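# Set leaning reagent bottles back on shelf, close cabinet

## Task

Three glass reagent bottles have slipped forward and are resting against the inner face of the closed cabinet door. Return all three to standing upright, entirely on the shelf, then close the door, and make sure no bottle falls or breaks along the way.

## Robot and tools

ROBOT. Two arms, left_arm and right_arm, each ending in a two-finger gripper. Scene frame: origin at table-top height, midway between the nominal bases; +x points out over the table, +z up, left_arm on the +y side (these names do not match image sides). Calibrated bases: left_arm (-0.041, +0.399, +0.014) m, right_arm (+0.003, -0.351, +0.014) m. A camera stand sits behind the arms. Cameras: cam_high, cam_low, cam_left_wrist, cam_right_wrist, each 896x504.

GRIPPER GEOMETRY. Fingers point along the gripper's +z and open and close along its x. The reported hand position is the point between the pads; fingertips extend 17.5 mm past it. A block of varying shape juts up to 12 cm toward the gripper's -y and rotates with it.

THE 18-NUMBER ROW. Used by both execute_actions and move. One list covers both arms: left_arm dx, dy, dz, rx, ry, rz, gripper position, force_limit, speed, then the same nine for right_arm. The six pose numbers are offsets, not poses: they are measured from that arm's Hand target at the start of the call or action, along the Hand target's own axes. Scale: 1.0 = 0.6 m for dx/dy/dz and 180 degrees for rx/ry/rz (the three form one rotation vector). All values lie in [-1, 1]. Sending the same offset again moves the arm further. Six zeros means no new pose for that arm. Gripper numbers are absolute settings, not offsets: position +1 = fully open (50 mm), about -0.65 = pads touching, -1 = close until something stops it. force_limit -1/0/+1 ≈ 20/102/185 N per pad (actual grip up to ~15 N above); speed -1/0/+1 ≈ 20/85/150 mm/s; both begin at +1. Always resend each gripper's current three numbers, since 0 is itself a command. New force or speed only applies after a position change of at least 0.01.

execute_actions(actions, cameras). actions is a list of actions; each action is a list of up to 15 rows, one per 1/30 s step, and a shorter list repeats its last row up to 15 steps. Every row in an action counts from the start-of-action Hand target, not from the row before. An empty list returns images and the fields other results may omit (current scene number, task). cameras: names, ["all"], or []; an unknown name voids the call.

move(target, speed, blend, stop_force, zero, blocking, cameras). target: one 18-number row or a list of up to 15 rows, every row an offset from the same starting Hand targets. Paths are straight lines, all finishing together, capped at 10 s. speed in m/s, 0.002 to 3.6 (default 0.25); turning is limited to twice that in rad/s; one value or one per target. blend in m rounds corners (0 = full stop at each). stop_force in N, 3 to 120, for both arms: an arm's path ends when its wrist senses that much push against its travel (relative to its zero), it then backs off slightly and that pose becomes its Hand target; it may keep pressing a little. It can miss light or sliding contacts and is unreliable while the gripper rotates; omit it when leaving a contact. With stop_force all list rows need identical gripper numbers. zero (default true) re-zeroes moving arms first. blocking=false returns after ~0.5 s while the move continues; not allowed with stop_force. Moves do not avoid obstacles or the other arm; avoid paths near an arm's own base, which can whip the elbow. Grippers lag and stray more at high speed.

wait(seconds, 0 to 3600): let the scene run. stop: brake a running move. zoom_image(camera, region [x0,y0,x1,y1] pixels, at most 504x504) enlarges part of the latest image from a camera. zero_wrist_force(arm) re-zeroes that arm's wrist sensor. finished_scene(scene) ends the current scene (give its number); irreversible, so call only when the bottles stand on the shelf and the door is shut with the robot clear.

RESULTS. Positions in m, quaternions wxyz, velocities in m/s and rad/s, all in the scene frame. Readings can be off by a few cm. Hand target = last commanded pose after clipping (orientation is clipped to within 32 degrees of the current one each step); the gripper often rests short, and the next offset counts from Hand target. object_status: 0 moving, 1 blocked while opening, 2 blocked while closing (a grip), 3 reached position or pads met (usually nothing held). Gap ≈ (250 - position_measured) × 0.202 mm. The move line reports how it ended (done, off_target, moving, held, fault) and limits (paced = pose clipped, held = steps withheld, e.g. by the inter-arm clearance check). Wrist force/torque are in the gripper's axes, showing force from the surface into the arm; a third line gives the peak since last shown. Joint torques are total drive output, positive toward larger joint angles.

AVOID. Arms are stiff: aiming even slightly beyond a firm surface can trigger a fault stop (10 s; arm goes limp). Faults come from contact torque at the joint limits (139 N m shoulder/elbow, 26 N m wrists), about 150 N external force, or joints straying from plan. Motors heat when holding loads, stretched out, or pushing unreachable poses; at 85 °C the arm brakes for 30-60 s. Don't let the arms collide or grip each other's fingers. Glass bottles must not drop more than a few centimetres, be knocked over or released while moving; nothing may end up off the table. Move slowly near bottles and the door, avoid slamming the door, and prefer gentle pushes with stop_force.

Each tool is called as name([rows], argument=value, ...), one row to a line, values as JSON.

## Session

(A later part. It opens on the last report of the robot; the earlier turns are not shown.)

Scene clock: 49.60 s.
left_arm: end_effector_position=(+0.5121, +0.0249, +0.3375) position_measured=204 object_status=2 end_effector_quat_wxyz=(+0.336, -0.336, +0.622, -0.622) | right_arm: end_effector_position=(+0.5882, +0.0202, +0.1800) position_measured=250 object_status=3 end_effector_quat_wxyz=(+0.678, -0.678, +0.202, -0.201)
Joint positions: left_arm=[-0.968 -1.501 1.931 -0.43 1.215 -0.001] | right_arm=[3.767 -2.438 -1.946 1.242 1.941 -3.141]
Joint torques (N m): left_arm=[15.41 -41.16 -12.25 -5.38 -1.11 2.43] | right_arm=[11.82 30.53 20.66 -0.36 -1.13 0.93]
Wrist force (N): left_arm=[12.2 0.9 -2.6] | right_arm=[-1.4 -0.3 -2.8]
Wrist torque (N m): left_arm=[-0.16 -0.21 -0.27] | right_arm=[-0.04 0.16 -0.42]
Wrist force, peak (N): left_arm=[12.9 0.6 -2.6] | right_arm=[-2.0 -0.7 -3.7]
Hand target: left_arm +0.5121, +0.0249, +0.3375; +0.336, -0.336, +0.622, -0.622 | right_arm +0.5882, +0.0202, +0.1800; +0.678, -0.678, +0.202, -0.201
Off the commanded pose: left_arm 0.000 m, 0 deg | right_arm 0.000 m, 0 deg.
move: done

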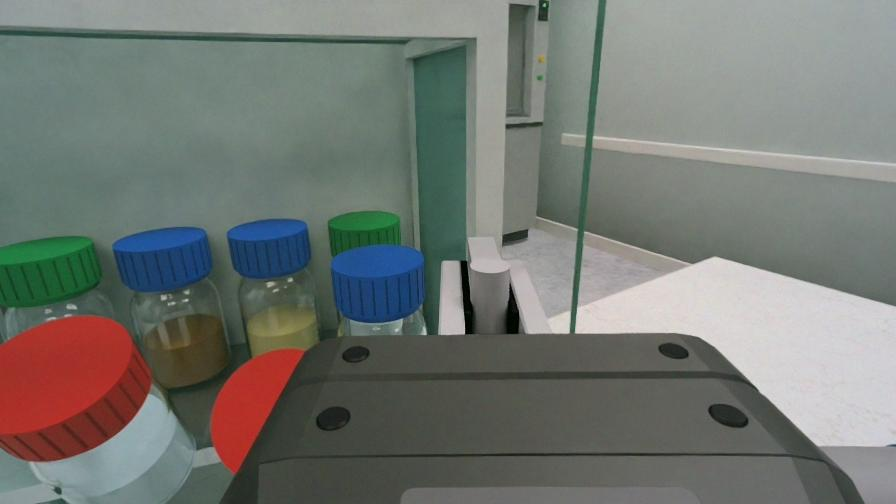

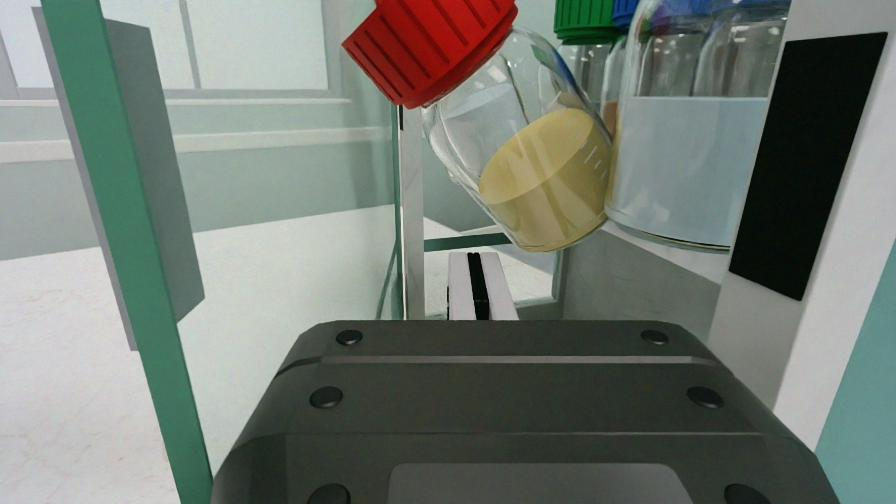

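move([
  [0,0,0,0,0,0,-1,-0.6,-0.6,0,0,0.0468,0,0,0,-1,-0.9,-0.3],
  [0,0,0,0,0,0,-1,-0.6,-0.6,0.003,-0.07,0.0468,0,0,0,-1,-0.9,-0.3],
], speed=[0.05,0.04], stop_force=8, cameras=["cam_left_wrist","cam_right_wrist"])

Scene clock: 52.87 s.
left_arm: end_effector_position=(+0.5121, +0.0249, +0.3375) position_measured=204 object_status=2 end_effector_quat_wxyz=(+0.336, -0.336, +0.622, -0.622) | right_arm: end_effector_position=(+0.6051, +0.0428, +0.2220) position_measured=250 object_status=3 end_effector_quat_wxyz=(+0.678, -0.678, +0.202, -0.201)
Joint positions: left_arm=[-0.968 -1.501 1.931 -0.43 1.215 -0.001] | right_arm=[3.785 -2.364 -1.893 1.116 1.923 -3.141]
Joint torques (N m): left_arm=[15.08 -41.14 -12.33 -4.83 -1.27 2.36] | right_arm=[-11.27 60.66 4.35 -0.11 1.27 -0.68]
Wrist force (N): left_arm=[11.8 1.0 -2.0] | right_arm=[-1.2 0.2 -3.7]
Wrist torque (N m): left_arm=[-0.15 -0.16 -0.28] | right_arm=[-0.08 0.14 -0.40]
Wrist force, peak (N): left_arm=[12.2 0.7 -2.3] | right_arm=[-1.4 0.1 -3.8]
Hand target: left_arm +0.5121, +0.0249, +0.3375; +0.336, -0.336, +0.622, -0.622 | right_arm +0.6051, +0.0428, +0.2220; +0.678, -0.678, +0.202, -0.201
Off the commanded pose: left_arm 0.000 m, 0 deg | right_arm 0.000 m, 0 deg.
move: done

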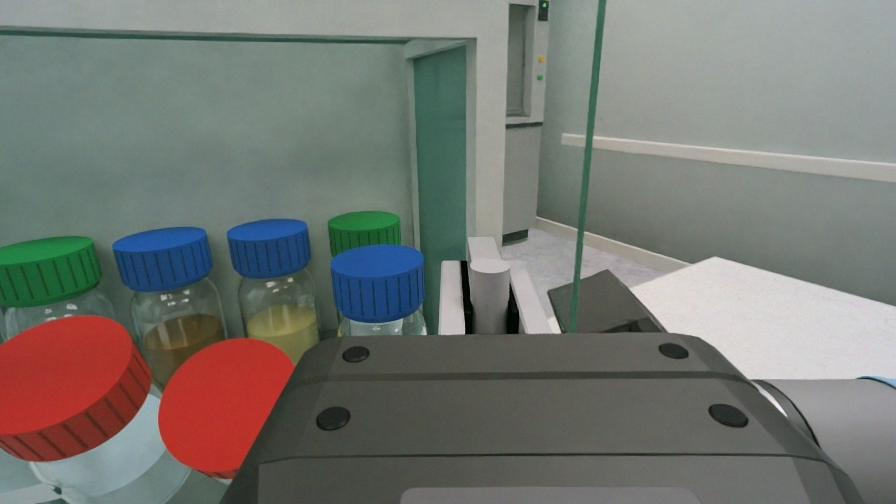

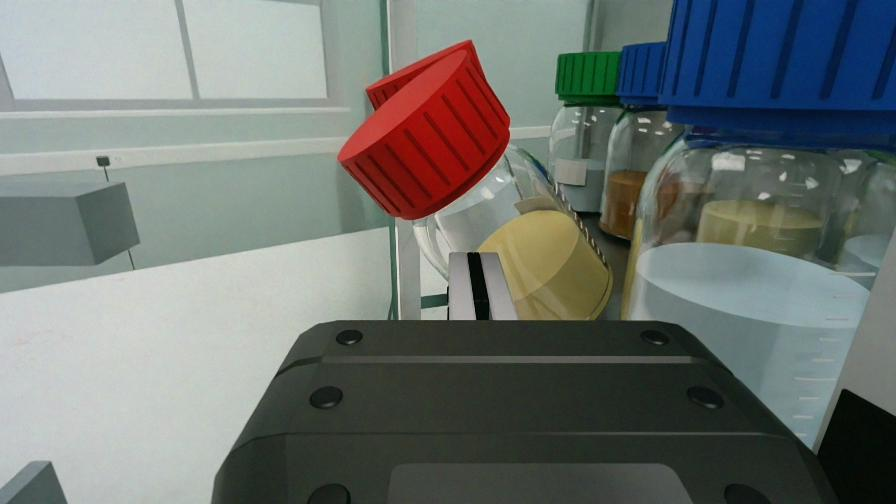

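zoom_image(camera="cam_right_wrist", region=[320, 20, 680, 330])

zoom_image(camera="cam_left_wrist", region=[0, 200, 460, 504])

Scaled by 1.400.

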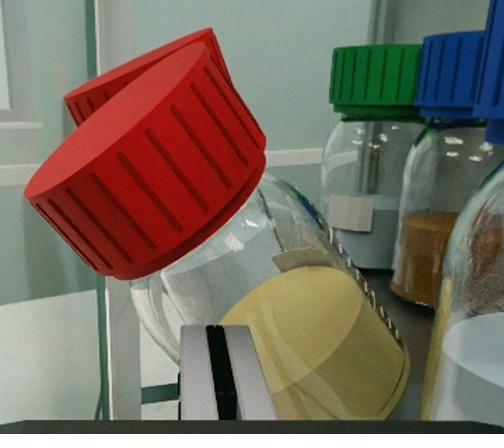

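Scaled by 1.096.

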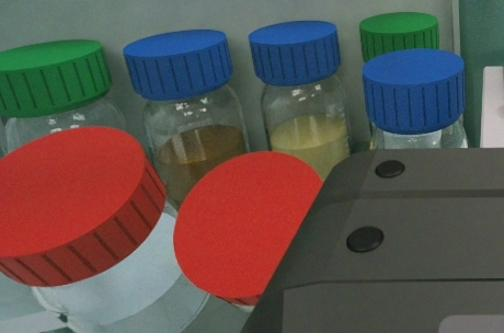

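move([
  [0,0,0,0,0,0,-1,-0.6,-0.6,0,0.07,0,0,0,0,-1,-0.9,-0.3],
  [0,0,0,0,0,0,-1,-0.6,-0.6,0.0005,0.07,0.0522,0,0,0,-1,-0.9,-0.3],
], speed=[0.05,0.05], stop_force=8, cameras=["cam_left_wrist","cam_right_wrist"])

Scene clock: 60.70 s.
left_arm: end_effector_position=(+0.5121, +0.0249, +0.3375) position_measured=204 object_status=2 end_effector_quat_wxyz=(+0.336, -0.336, +0.622, -0.622) | right_arm: end_effector_position=(+0.6224, +0.0688, +0.1800) position_measured=250 object_status=3 end_effector_quat_wxyz=(+0.678, -0.678, +0.202, -0.201)
Joint positions: left_arm=[-0.968 -1.501 1.931 -0.43 1.215 -0.001] | right_arm=[3.806 -2.485 -1.792 1.135 1.902 -3.141]
Joint torques (N m): left_arm=[14.71 -40.69 -11.66 -3.78 -1.13 2.18] | right_arm=[11.16 34.84 22.77 -0.15 -1.23 1.14]
Wrist force (N): left_arm=[11.6 0.8 -2.6] | right_arm=[-1.8 0.0 -3.4]
Wrist torque (N m): left_arm=[-0.19 -0.13 -0.27] | right_arm=[-0.05 0.12 -0.40]
Wrist force, peak (N): left_arm=[12.1 0.9 -2.5] | right_arm=[-1.7 -0.1 -3.8]
Hand target: left_arm +0.5121, +0.0249, +0.3375; +0.336, -0.336, +0.622, -0.622 | right_arm +0.6224, +0.0688, +0.1800; +0.678, -0.678, +0.202, -0.201
Off the commanded pose: left_arm 0.000 m, 0 deg | right_arm 0.000 m, 0 deg.
move: done

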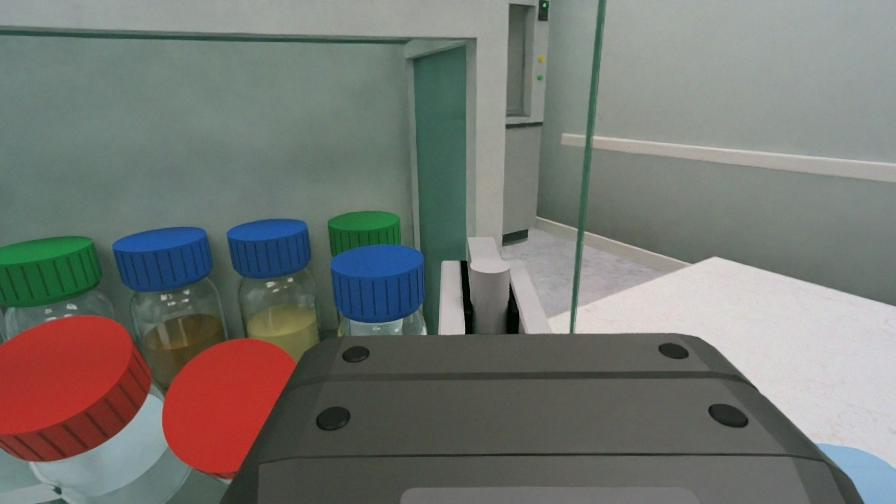

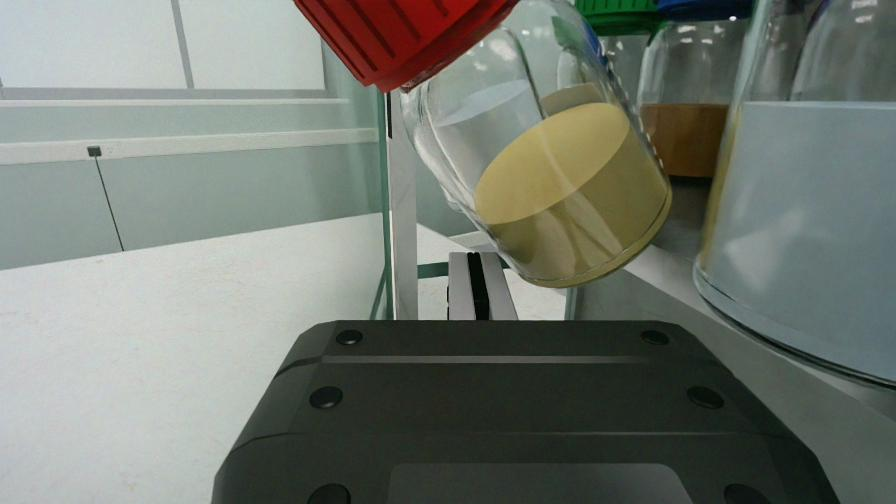

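move([
  [0,0,0,0,0,0,-1,-0.6,-0.6,0,-0.045,0,0,0,0,-1,-0.9,-0.3],
], speed=0.04, stop_force=8, cameras=["cam_left_wrist","cam_right_wrist"])

Scene clock: 62.97 s.
left_arm: end_effector_position=(+0.5121, +0.0249, +0.3375) position_measured=204 object_status=2 end_effector_quat_wxyz=(+0.336, -0.336, +0.622, -0.622) | right_arm: end_effector_position=(+0.6224, +0.0688, +0.2070) position_measured=250 object_status=3 end_effector_quat_wxyz=(+0.678, -0.678, +0.202, -0.201)
Joint positions: left_arm=[-0.968 -1.501 1.931 -0.43 1.215 -0.001] | right_arm=[3.806 -2.427 -1.806 1.091 1.902 -3.141]
Joint torques (N m): left_arm=[14.64 -39.64 -12.79 -3.28 -1.13 2.29] | right_arm=[4.6 63.48 4.61 -0.04 0.25 -0.52]
Wrist force (N): left_arm=[11.4 0.8 -2.2] | right_arm=[-2.0 0.4 -2.6]
Wrist torque (N m): left_arm=[-0.19 -0.09 -0.27] | right_arm=[-0.06 0.15 -0.39]
Wrist force, peak (N): left_arm=[12.1 0.9 -2.2] | right_arm=[-2.2 -0.1 -3.4]
Hand target: left_arm +0.5121, +0.0249, +0.3375; +0.336, -0.336, +0.622, -0.622 | right_arm +0.6224, +0.0688, +0.2070; +0.678, -0.678, +0.202, -0.201
Off the commanded pose: left_arm 0.000 m, 0 deg | right_arm 0.000 m, 0 deg.
move: done

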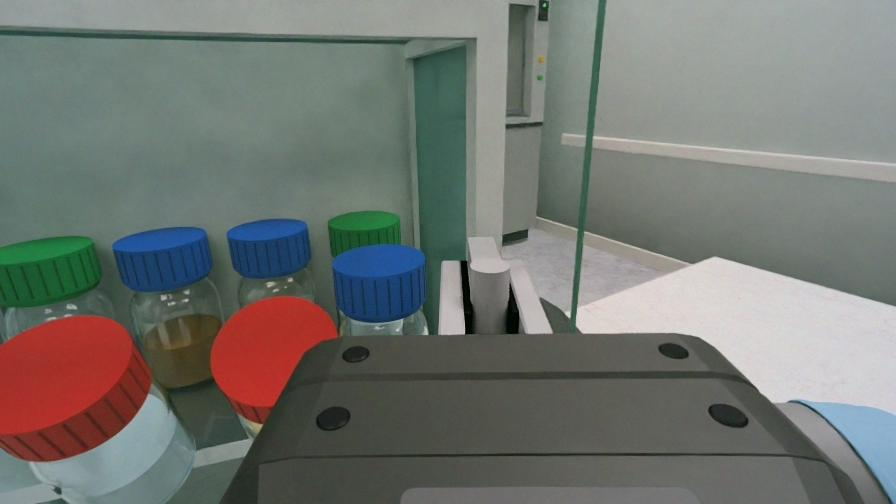

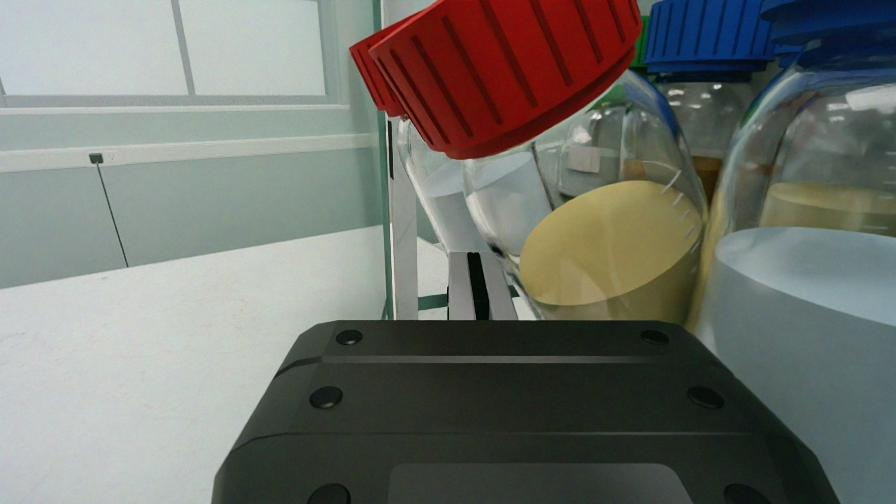

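zoom_image(camera="cam_right_wrist", region=[340, 0, 780, 330])

zoom_image(camera="cam_left_wrist", region=[0, 200, 460, 504])

Scaled by 1.145.

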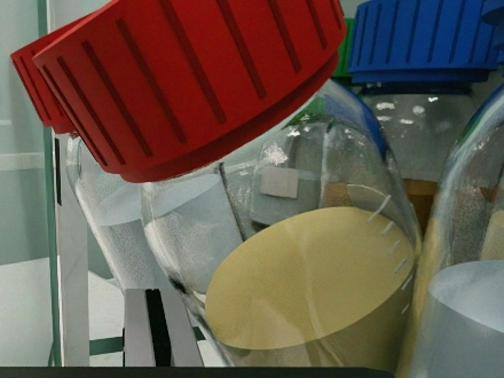

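Scaled by 1.096.

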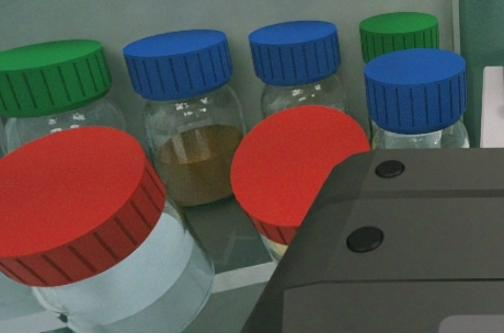

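move([
  [0,0,0,0,0,0,-1,-0.6,-0.6,0,-0.025,0,0,0,0,-1,-0.9,-0.3],
], speed=0.03, stop_force=8, cameras=["cam_left_wrist","cam_right_wrist"])

zoom_image(camera="cam_left_wrist", region=[100, 200, 460, 504])

Scene clock: 67.10 s.
left_arm: end_effector_position=(+0.5121, +0.0249, +0.3375) position_measured=204 object_status=2 end_effector_quat_wxyz=(+0.336, -0.336, +0.622, -0.622) | right_arm: end_effector_position=(+0.6224, +0.0688, +0.2220) position_measured=250 object_status=3 end_effector_quat_wxyz=(+0.678, -0.678, +0.202, -0.201)
Joint positions: left_arm=[-0.968 -1.501 1.931 -0.43 1.215 -0.001] | right_arm=[3.806 -2.395 -1.812 1.064 1.902 -3.141]
Joint torques (N m): left_arm=[14.69 -39.26 -12.4 -2.4 -1.05 2.29] | right_arm=[-10.73 63.02 4.68 -0.15 0.85 0.97]
Wrist force (N): left_arm=[11.7 0.7 -2.1] | right_arm=[-1.6 0.0 -2.8]
Wrist torque (N m): left_arm=[-0.20 -0.14 -0.27] | right_arm=[-0.06 0.12 -0.40]
Wrist force, peak (N): left_arm=[12.2 0.6 -2.0] | right_arm=[-2.1 0.6 -3.0]
Hand target: left_arm +0.5121, +0.0249, +0.3375; +0.336, -0.336, +0.622, -0.622 | right_arm +0.6224, +0.0688, +0.2220; +0.678, -0.678, +0.202, -0.201
Off the commanded pose: left_arm 0.000 m, 0 deg | right_arm 0.000 m, 0 deg.
move: done

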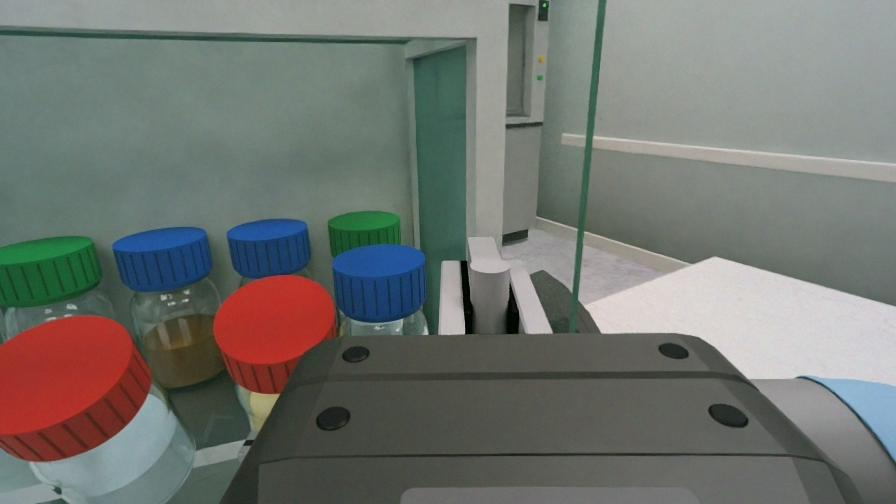

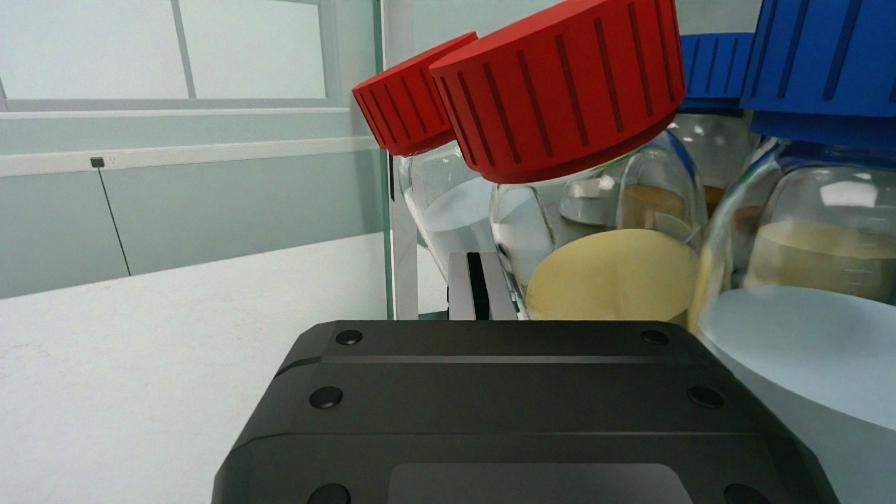

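Scaled by 1.400.

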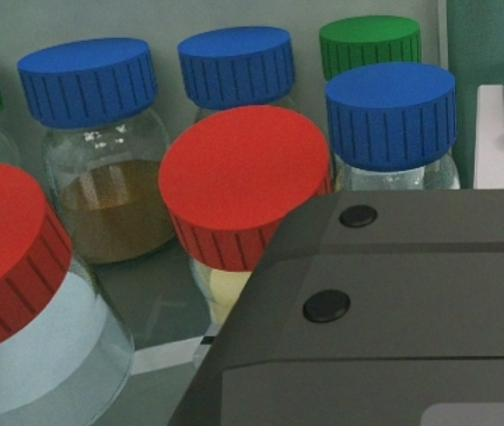

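move([
  [-0.00325,0,-0.03313,0,0.02222,0,-1,-0.6,-0.6,0,-0.0133,0,0,0,0,-1,-0.9,-0.3],
  [-0.00325,0,-0.03313,0,0.02222,0,-1,-0.6,-0.6,0.0244,-0.0133,-0.0012,0,0.0833,0,-1,-0.9,-0.3],
], speed=[0.05,0.06], stop_force=12, cameras=["cam_left_wrist","cam_right_wrist"])

Scene clock: 73.53 s.
left_arm: end_effector_position=(+0.4965, +0.0375, +0.3375) position_measured=204 object_status=2 end_effector_quat_wxyz=(+0.314, -0.314, +0.633, -0.634) | right_arm: end_effector_position=(+0.6343, +0.0602, +0.2299) position_measured=250 object_status=3 end_effector_quat_wxyz=(+0.646, -0.646, +0.288, -0.288)
Joint positions: left_arm=[-0.935 -1.548 1.98 -0.433 1.318 -0.001] | right_arm=[3.913 -2.353 -1.878 1.089 1.533 -3.141]
Joint torques (N m): left_arm=[14.48 -40.08 -12.26 -5.64 -1.06 2.27] | right_arm=[11.46 60.66 4.48 5.26 -1.45 1.34]
Wrist force (N): left_arm=[11.0 0.7 -1.5] | right_arm=[-2.6 -0.8 -2.8]
Wrist torque (N m): left_arm=[-0.24 -0.17 -0.29] | right_arm=[-0.13 0.21 -0.39]
Wrist force, peak (N): left_arm=[16.2 0.2 -2.4] | right_arm=[-2.6 -0.7 -2.9]
Hand target: left_arm +0.4965, +0.0375, +0.3375; +0.314, -0.314, +0.633, -0.634 | right_arm +0.6343, +0.0602, +0.2299; +0.646, -0.646, +0.288, -0.288
Off the commanded pose: left_arm 0.000 m, 0 deg | right_arm 0.000 m, 0 deg.
move: done

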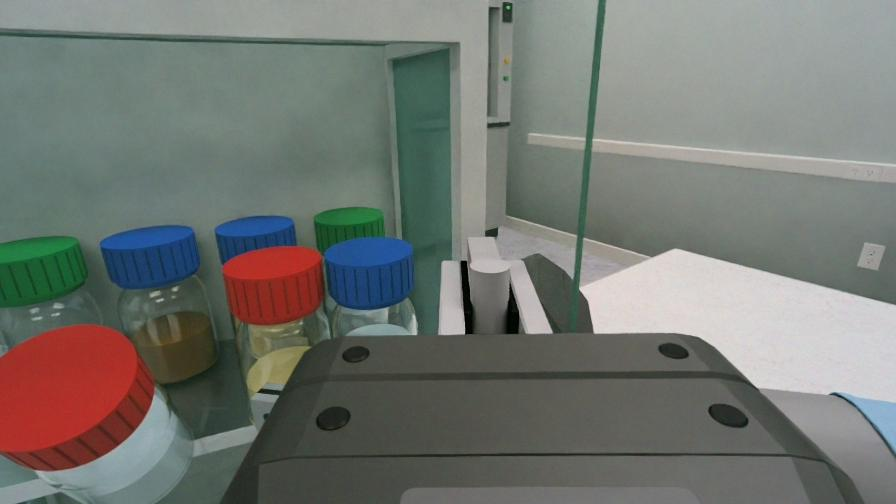

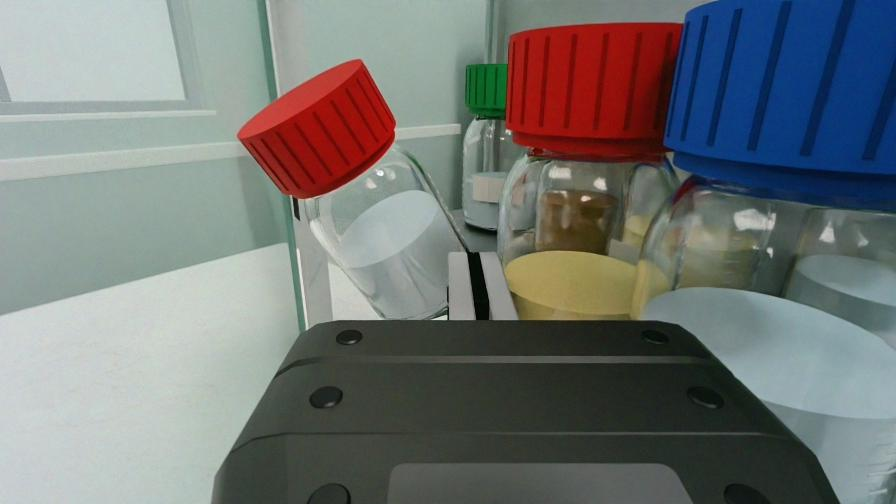

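move([
  [-0.0008,0,-0.01242,0,0.00833,0,-1,-0.6,-0.6,-0.0298,0.025,-0.0104,0,-0.0483,0,-1,-0.9,-0.3],
  [-0.0008,0,-0.01242,0,0.00833,0,-1,-0.6,-0.6,-0.0443,0.0833,0.0086,0,-0.0928,0,-1,-0.9,-0.3],
  [-0.0008,0,-0.01242,0,0.00833,0,-1,-0.6,-0.6,-0.0794,0.0833,0.0905,0,-0.0928,0,-1,-0.9,-0.3],
], speed=[0.08,0.08,0.06], blend=[0.005,0.005,0], stop_force=10, cameras=["cam_left_wrist","cam_right_wrist"])

Scene clock: 78.90 s.
left_arm: end_effector_position=(+0.4909, +0.0424, +0.3375) position_measured=204 object_status=2 end_effector_quat_wxyz=(+0.306, -0.306, +0.637, -0.638) | right_arm: end_effector_position=(+0.6429, +0.1319, +0.1799) position_measured=250 object_status=3 end_effector_quat_wxyz=(+0.681, -0.681, +0.192, -0.191)
Joint positions: left_arm=[-0.921 -1.564 1.997 -0.433 1.358 -0.001] | right_arm=[3.86 -2.542 -1.628 1.029 1.878 -3.141]
Joint torques (N m): left_arm=[11.67 -38.09 -12.18 -5.77 0.03 2.43] | right_arm=[12.15 38.89 25.63 -0.12 -1.3 1.2]
Wrist force (N): left_arm=[7.4 1.7 -1.5] | right_arm=[-2.3 -0.1 -3.2]
Wrist torque (N m): left_arm=[-0.13 -0.14 -0.27] | right_arm=[-0.07 0.21 -0.41]
Wrist force, peak (N): left_arm=[11.3 1.1 -1.5] | right_arm=[-2.3 -0.3 -3.4]
Hand target: left_arm +0.4909, +0.0424, +0.3375; +0.306, -0.306, +0.637, -0.638 | right_arm +0.6429, +0.1319, +0.1799; +0.681, -0.681, +0.192, -0.191
Off the commanded pose: left_arm 0.000 m, 0 deg | right_arm 0.000 m, 0 deg.
move: done

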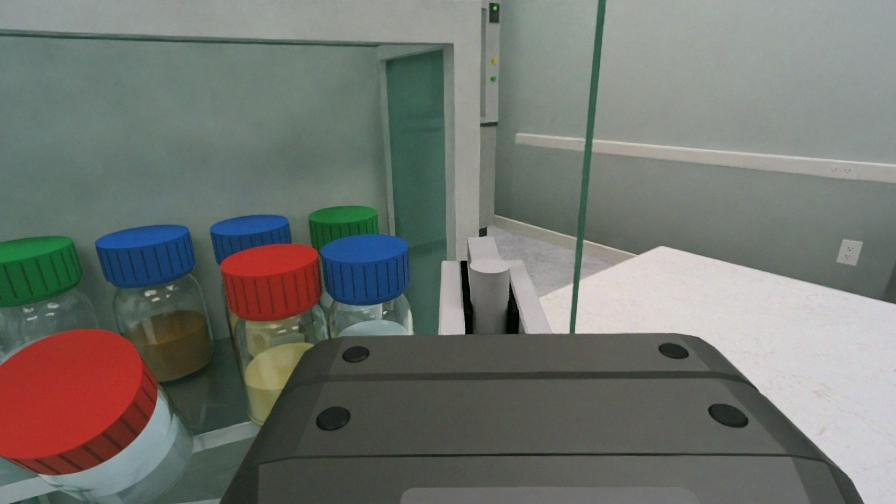

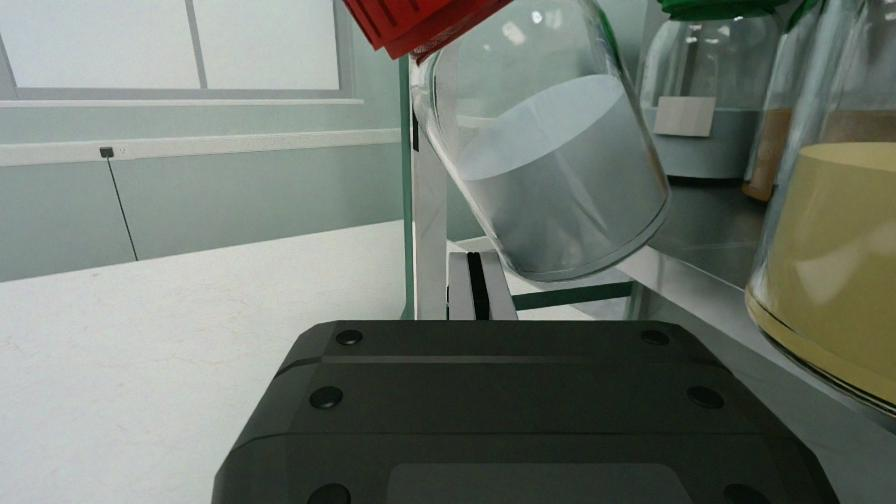

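move([
  [0,0,0,0,0,0,-1,-0.6,-0.6,0,-0.0833,0,0,0,0,-1,-0.9,-0.3],
], speed=0.045, stop_force=8, cameras=["cam_left_wrist","cam_right_wrist"])

Scene clock: 81.30 s.
left_arm: end_effector_position=(+0.4909, +0.0424, +0.3375) position_measured=204 object_status=2 end_effector_quat_wxyz=(+0.306, -0.306, +0.637, -0.638) | right_arm: end_effector_position=(+0.6429, +0.1319, +0.2299) position_measured=250 object_status=3 end_effector_quat_wxyz=(+0.681, -0.681, +0.192, -0.191)
Joint positions: left_arm=[-0.921 -1.564 1.997 -0.433 1.358 -0.001] | right_arm=[3.86 -2.444 -1.65 0.951 1.878 -3.141]
Joint torques (N m): left_arm=[11.37 -37.95 -13.23 -5.64 0.03 2.29] | right_arm=[-4.7 66.29 6.87 -0.08 0.89 -0.63]
Wrist force (N): left_arm=[7.7 1.6 -1.2] | right_arm=[-1.9 -0.1 -3.1]
Wrist torque (N m): left_arm=[-0.14 -0.19 -0.28] | right_arm=[-0.05 0.18 -0.40]
Wrist force, peak (N): left_arm=[7.8 1.4 -1.1] | right_arm=[-2.6 1.3 -3.2]
Hand target: left_arm +0.4909, +0.0424, +0.3375; +0.306, -0.306, +0.637, -0.638 | right_arm +0.6429, +0.1319, +0.2299; +0.681, -0.681, +0.192, -0.191
Off the commanded pose: left_arm 0.000 m, 0 deg | right_arm 0.000 m, 0 deg.
move: done

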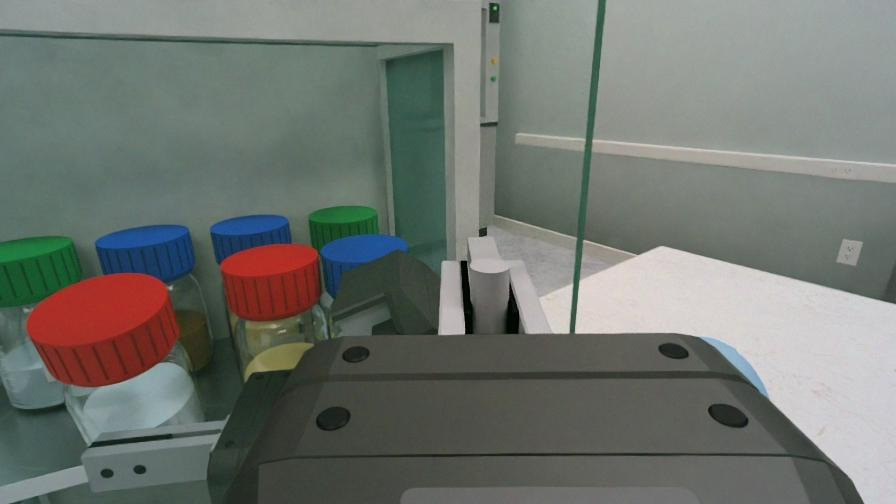

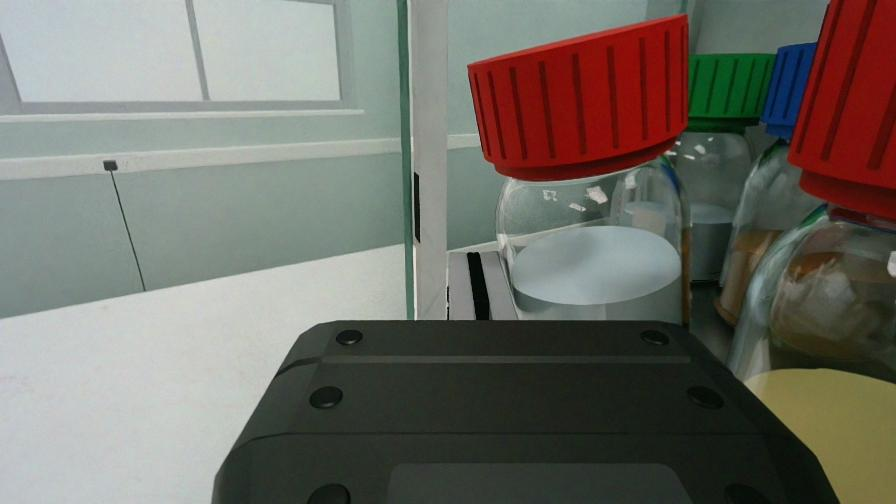

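move([
  [-0.0045,0,-0.04127,0,0.02778,0,-1,-0.6,-0.6,0,0,0,0,0,0,-1,-0.9,-0.3],
  [-0.013,0,-0.08215,0,0.05556,0,-1,-0.6,-0.6,0,0,0,0,0,0,-1,-0.9,-0.3],
  [-0.025,0,-0.12205,0,0.08333,0,-1,-0.6,-0.6,0,0,0,0,0,0,-1,-0.9,-0.3],
  [-0.04057,0,-0.16078,0,0.11111,0,-1,-0.6,-0.6,0.0071,0,0.0027,0,0.0278,0,-1,-0.9,-0.3],
  [-0.05927,0,-0.19798,0,0.13889,0,-1,-0.6,-0.6,0.0142,0,0.0054,0,0.0555,0,-1,-0.9,-0.3],
  [-0.07423,0,-0.223,0,0.15833,0,-1,-0.6,-0.6,0.0213,0,0.0082,0,0.0833,0,-1,-0.9,-0.3],
], speed=[0.15,0.15,0.15,0.12,0.12,0.12], blend=[0.008,0.008,0.008,0.008,0.008,0], cameras=["cam_left_wrist","cam_right_wrist"])

Scene clock: 84.83 s.
left_arm: end_effector_position=(+0.4139, +0.1606, +0.3374) position_measured=204 object_status=2 end_effector_quat_wxyz=(+0.139, -0.139, +0.693, -0.694) | right_arm: end_effector_position=(+0.6564, +0.1294, +0.2299) position_measured=250 object_status=3 end_effector_quat_wxyz=(+0.650, -0.650, +0.279, -0.278)
Joint positions: left_arm=[-0.415 -1.635 2.066 -0.432 2.363 -0.001] | right_arm=[3.962 -2.425 -1.696 0.979 1.514 -3.141]
Joint torques (N m): left_arm=[27.06 4.54 -41.74 -6.99 -11.55 -0.22] | right_arm=[11.97 61.44 14.84 3.9 -1.63 1.45]
Wrist force (N): left_arm=[56.0 -11.8 -5.9] | right_arm=[-2.3 -0.4 -3.1]
Wrist torque (N m): left_arm=[-0.58 -0.59 -0.30] | right_arm=[-0.02 0.19 -0.39]
Wrist force, peak (N): left_arm=[56.0 -11.8 -5.9] | right_arm=[-2.5 -0.2 -3.2]
Hand target: left_arm +0.4144, +0.1608, +0.3374; +0.139, -0.140, +0.693, -0.693 | right_arm +0.6564, +0.1295, +0.2299; +0.650, -0.650, +0.279, -0.278
Off the commanded pose: left_arm 0.001 m, 0 deg | right_arm 0.000 m, 0 deg.
move: done

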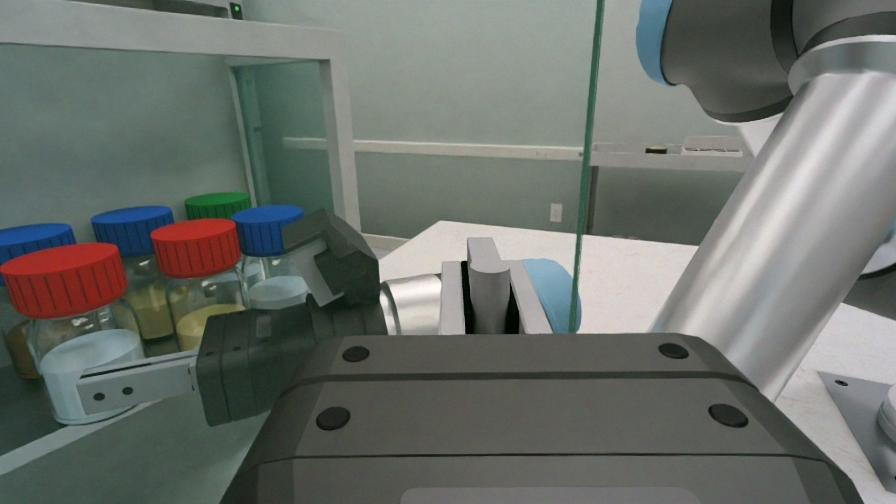

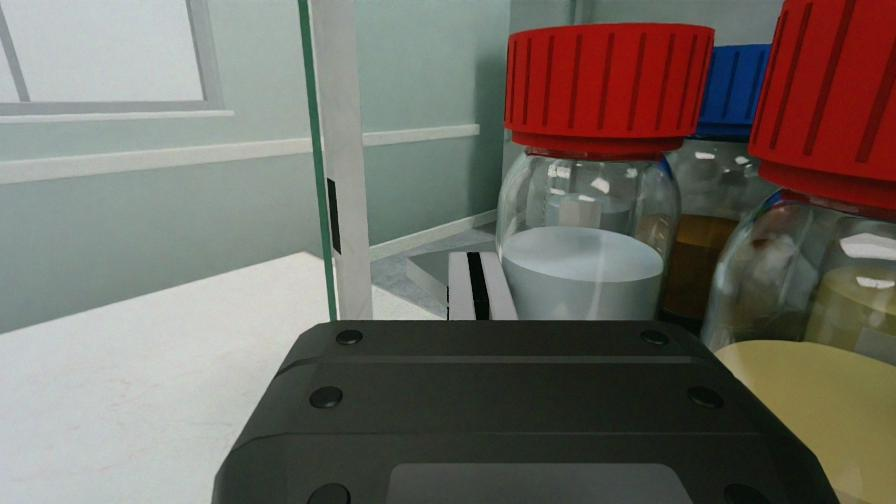

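move([
  [0.00217,-0.0005,0,0,0,0,-1,-0.6,-0.6,-0.0363,0,-0.0458,0,-0.0117,0,-1,-0.9,-0.3],
  [0.00217,-0.0005,0,0,0,0,-1,-0.6,-0.6,-0.0308,0,-0.2083,0,0.0883,0,-1,-0.9,-0.3],
  [0.00217,-0.0005,0,0,0,0,-1,-0.6,-0.6,0.0122,-0.021,-0.2493,0,0.255,0,-1,-0.9,-0.3],
  [0.00217,-0.0005,0,0,0,0,-1,-0.6,-0.6,0.0748,-0.021,-0.2095,0,0.305,0,-1,-0.9,-0.3],
], speed=[0.07,0.18,0.22,0.15], blend=[0.01,0.015,0.015,0], cameras=["cam_left_wrist","cam_right_wrist"])

Scene clock: 91.17 s.
left_arm: end_effector_position=(+0.4132, +0.1603, +0.3377) position_measured=204 object_status=2 end_effector_quat_wxyz=(+0.139, -0.140, +0.693, -0.693) | right_arm: end_effector_position=(+0.5962, +0.0103, +0.2426) position_measured=250 object_status=3 end_effector_quat_wxyz=(+0.448, -0.449, +0.547, -0.547)
Joint positions: left_arm=[-0.418 -1.639 2.069 -0.431 2.359 -0.001] | right_arm=[4.279 -2.371 -1.77 0.997 0.239 -3.14]
Joint torques (N m): left_arm=[-0.81 -34.15 -20.31 -2.1 -2.66 2.18] | right_arm=[-12.19 32.25 24.24 -2.35 -1.21 1.38]
Wrist force (N): left_arm=[17.4 8.7 -2.2] | right_arm=[-1.6 -0.3 -2.7]
Wrist torque (N m): left_arm=[0.04 -0.23 -0.29] | right_arm=[-0.05 0.20 -0.38]
Wrist force, peak (N): left_arm=[58.6 -12.1 -6.0] | right_arm=[-2.1 -0.4 -3.6]
Hand target: left_arm +0.4132, +0.1603, +0.3377; +0.139, -0.140, +0.693, -0.693 | right_arm +0.5963, +0.0103, +0.2426; +0.448, -0.448, +0.547, -0.547
Off the commanded pose: left_arm 0.000 m, 0 deg | right_arm 0.000 m, 0 deg.
move: done

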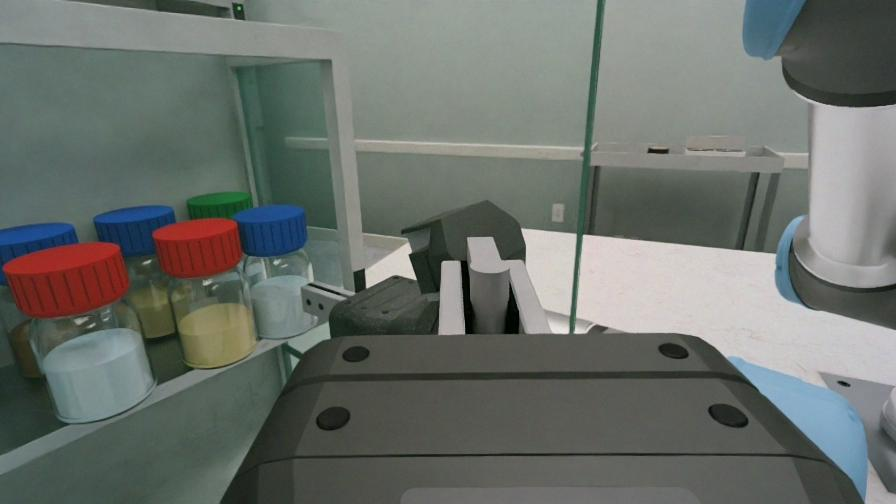

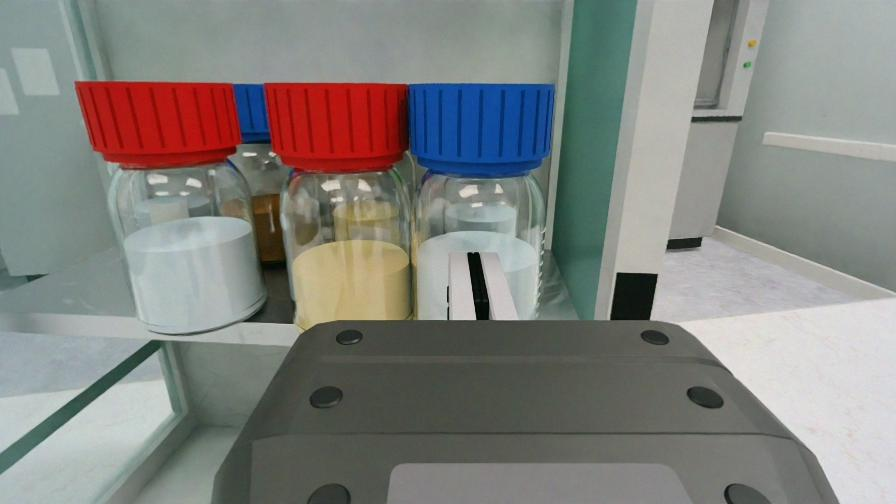

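move([
  [0,0,0,0,0,0,-1,-0.6,-0.6,0.0075,0,0.073,0,0,0,-1,-0.9,-0.3],
  [-0.0029,0.0003,-0.0331,0,0.0222,0,-1,-0.6,-0.6,-0.004,0,0.0095,0,-0.0228,0,-1,-0.9,-0.3],
  [-0.0029,0.0003,-0.0331,0,0.0222,0,-1,-0.6,-0.6,-0.0613,0,0.0123,0,-0.0783,0,-1,-0.9,-0.3],
], speed=[0.055,0.12,0.15], blend=[0,0.01,0], cameras=["cam_left_wrist","cam_right_wrist"])

Scene clock: 95.70 s.
left_arm: end_effector_position=(+0.4071, +0.1793, +0.3375) position_measured=204 object_status=2 end_effector_quat_wxyz=(+0.115, -0.115, +0.697, -0.698) | right_arm: end_effector_position=(+0.6107, +0.0448, +0.2426) position_measured=250 object_status=3 end_effector_quat_wxyz=(+0.512, -0.512, +0.488, -0.488)
Joint positions: left_arm=[-0.335 -1.608 2.04 -0.434 2.511 -0.002] | right_arm=[4.237 -2.35 -1.82 1.027 0.527 -3.141]
Joint torques (N m): left_arm=[10.38 -8.41 -39.46 -0.13 -0.64 2.1] | right_arm=[-12.26 47.61 20.81 1.08 1.29 -1.68]
Wrist force (N): left_arm=[11.0 2.3 -1.6] | right_arm=[-1.4 -0.5 -2.7]
Wrist torque (N m): left_arm=[-0.14 -0.20 -0.28] | right_arm=[-0.07 0.18 -0.26]
Wrist force, peak (N): left_arm=[24.9 1.4 -2.7] | right_arm=[-1.8 -0.3 -3.6]
Hand target: left_arm +0.4071, +0.1793, +0.3375; +0.115, -0.115, +0.697, -0.698 | right_arm +0.6108, +0.0449, +0.2426; +0.512, -0.512, +0.488, -0.488
Off the commanded pose: left_arm 0.000 m, 0 deg | right_arm 0.000 m, 0 deg.
move: done

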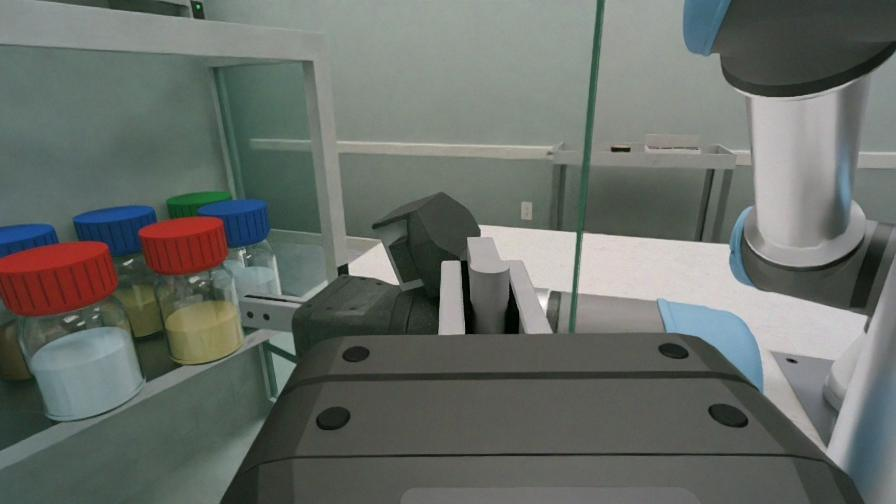

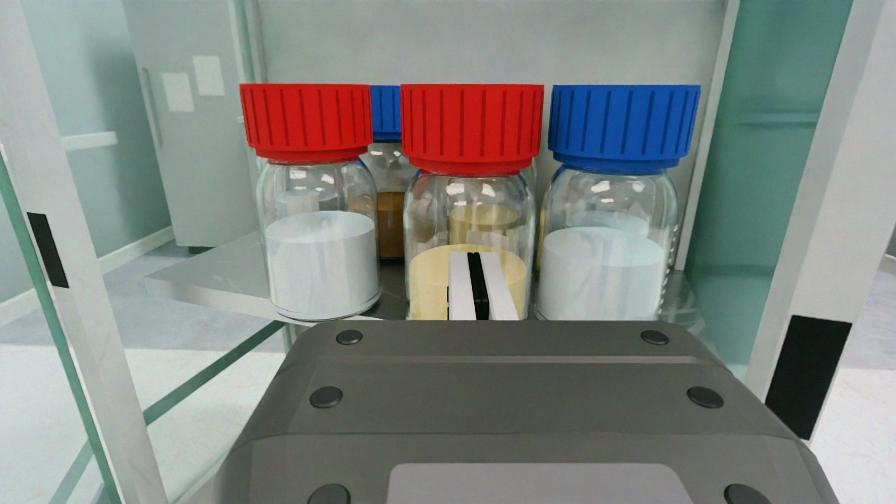

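move([
  [0,0,0,0,0,0,-1,-0.6,-0.6, 0,0,0.025,0,0,0,-1,-0.9,-0.3],
  [0,0,0,0,0,0,-1,-0.6,-0.6, 0,0,0.078,0,0,0,-1,-0.9,-0.3],
], speed=[0.06,0.04], blend=[0.005,0], stop_force=12, cameras=["cam_right_wrist","cam_high"])

Scene clock: 98.87 s.
left_arm: end_effector_position=(+0.4071, +0.1793, +0.3375) position_measured=204 object_status=2 end_effector_quat_wxyz=(+0.115, -0.115, +0.697, -0.698) | right_arm: end_effector_position=(+0.6575, +0.0472, +0.2425) position_measured=250 object_status=3 end_effector_quat_wxyz=(+0.512, -0.512, +0.488, -0.488)
Joint positions: left_arm=[-0.335 -1.608 2.04 -0.434 2.511 -0.002] | right_arm=[4.161 -2.397 -1.708 0.962 0.603 -3.141]
Joint torques (N m): left_arm=[10.42 -9.54 -39.16 -0.07 -0.77 2.07] | right_arm=[-12.39 33.66 25.41 -1.52 1.43 -1.15]
Wrist force (N): left_arm=[10.8 2.3 -1.4] | right_arm=[-1.7 -1.2 -3.8]
Wrist torque (N m): left_arm=[-0.15 -0.18 -0.27] | right_arm=[-0.02 0.23 -0.24]
Wrist force, peak (N): left_arm=[11.2 2.6 -1.9] | right_arm=[-1.9 -1.1 -3.8]
Hand target: left_arm +0.4071, +0.1793, +0.3375; +0.115, -0.115, +0.697, -0.698 | right_arm +0.6575, +0.0472, +0.2425; +0.512, -0.512, +0.488, -0.488
Off the commanded pose: left_arm 0.000 m, 0 deg | right_arm 0.000 m, 0 deg.
move: done
Images, in order (width x height): cam_high 896x504, cam_right_wrist 896x504.

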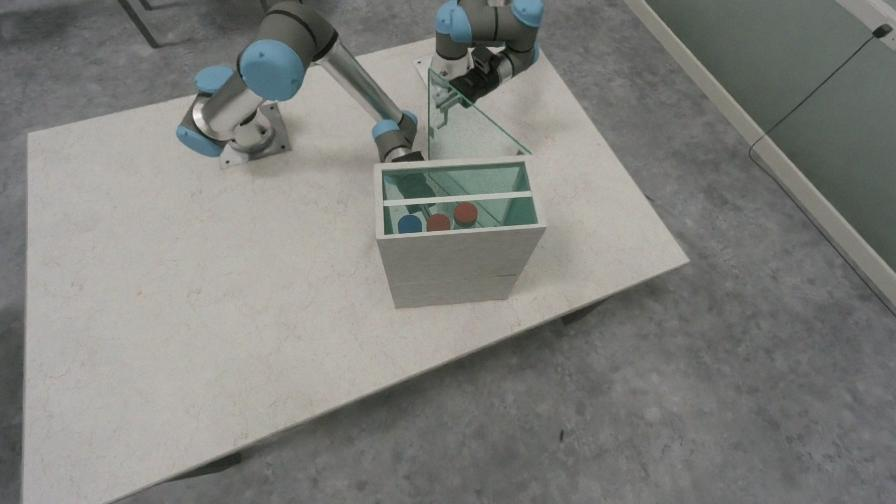

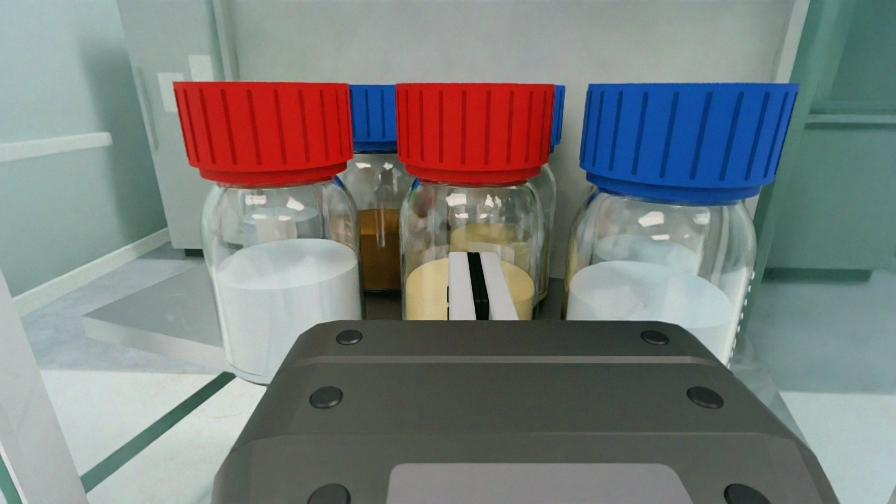

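move([
  [0,0,0,0,0,0,-1,-0.6,-0.6, 0,0,-0.0833,0,0,0,-1,-0.9,-0.3],
  [0,0,0,0,0,0,-1,-0.6,-0.6, -0.069,0,-0.0667,0,-0.1111,0,-1,-0.9,-0.3],
], speed=[0.12,0.15], blend=[0.015,0], cameras=["cam_right_wrist","cam_low"])

Scene clock: 102.13 s.
left_arm: end_effector_position=(+0.4071, +0.1793, +0.3375) position_measured=204 object_status=2 end_effector_quat_wxyz=(+0.115, -0.115, +0.697, -0.698) | right_arm: end_effector_position=(+0.6155, +0.0866, +0.2426) position_measured=250 object_status=3 end_effector_quat_wxyz=(+0.589, -0.589, +0.392, -0.391)
Joint positions: left_arm=[-0.335 -1.608 2.04 -0.434 2.511 -0.002] | right_arm=[4.147 -2.331 -1.867 1.056 0.966 -3.141]
Joint torques (N m): left_arm=[10.23 -8.85 -39 0.06 -0.78 2.06] | right_arm=[-13.51 31.25 24.39 -0.51 1.15 -1.54]
Wrist force (N): left_arm=[11.1 2.2 -1.4] | right_arm=[-1.6 -0.4 -2.6]
Wrist torque (N m): left_arm=[-0.16 -0.23 -0.27] | right_arm=[-0.06 0.22 -0.25]
Wrist force, peak (N): left_arm=[11.3 2.5 -1.7] | right_arm=[-1.7 -1.2 -3.9]
Hand target: left_arm +0.4071, +0.1793, +0.3375; +0.115, -0.115, +0.697, -0.698 | right_arm +0.6155, +0.0866, +0.2425; +0.589, -0.589, +0.392, -0.391
Off the commanded pose: left_arm 0.000 m, 0 deg | right_arm 0.000 m, 0 deg.
move: done
Images, in order (width x height): cam_low 896x504, cam_right_wrist 896x504.

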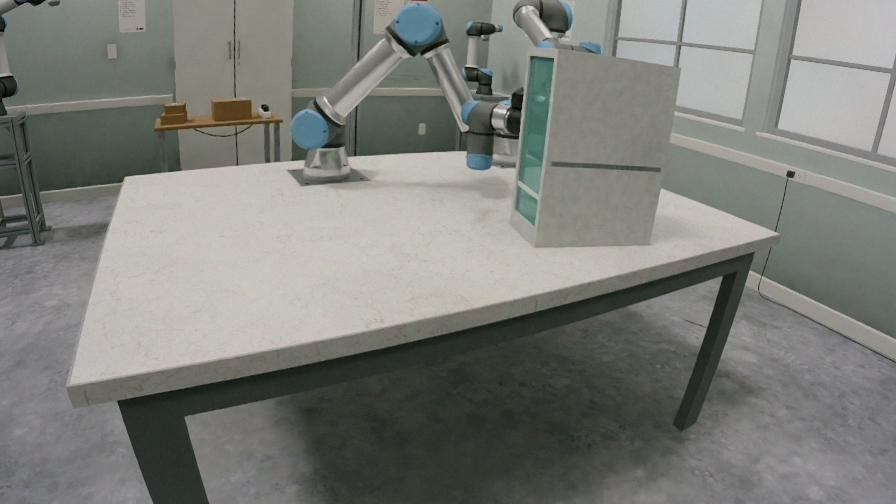

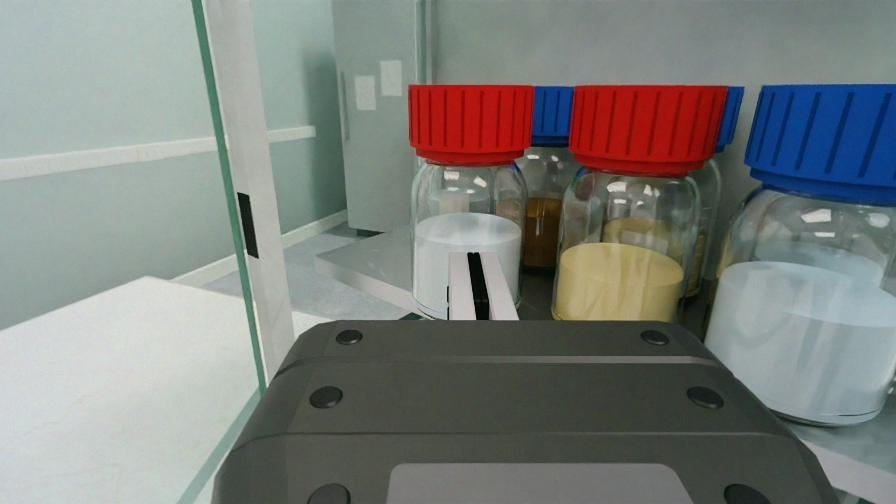

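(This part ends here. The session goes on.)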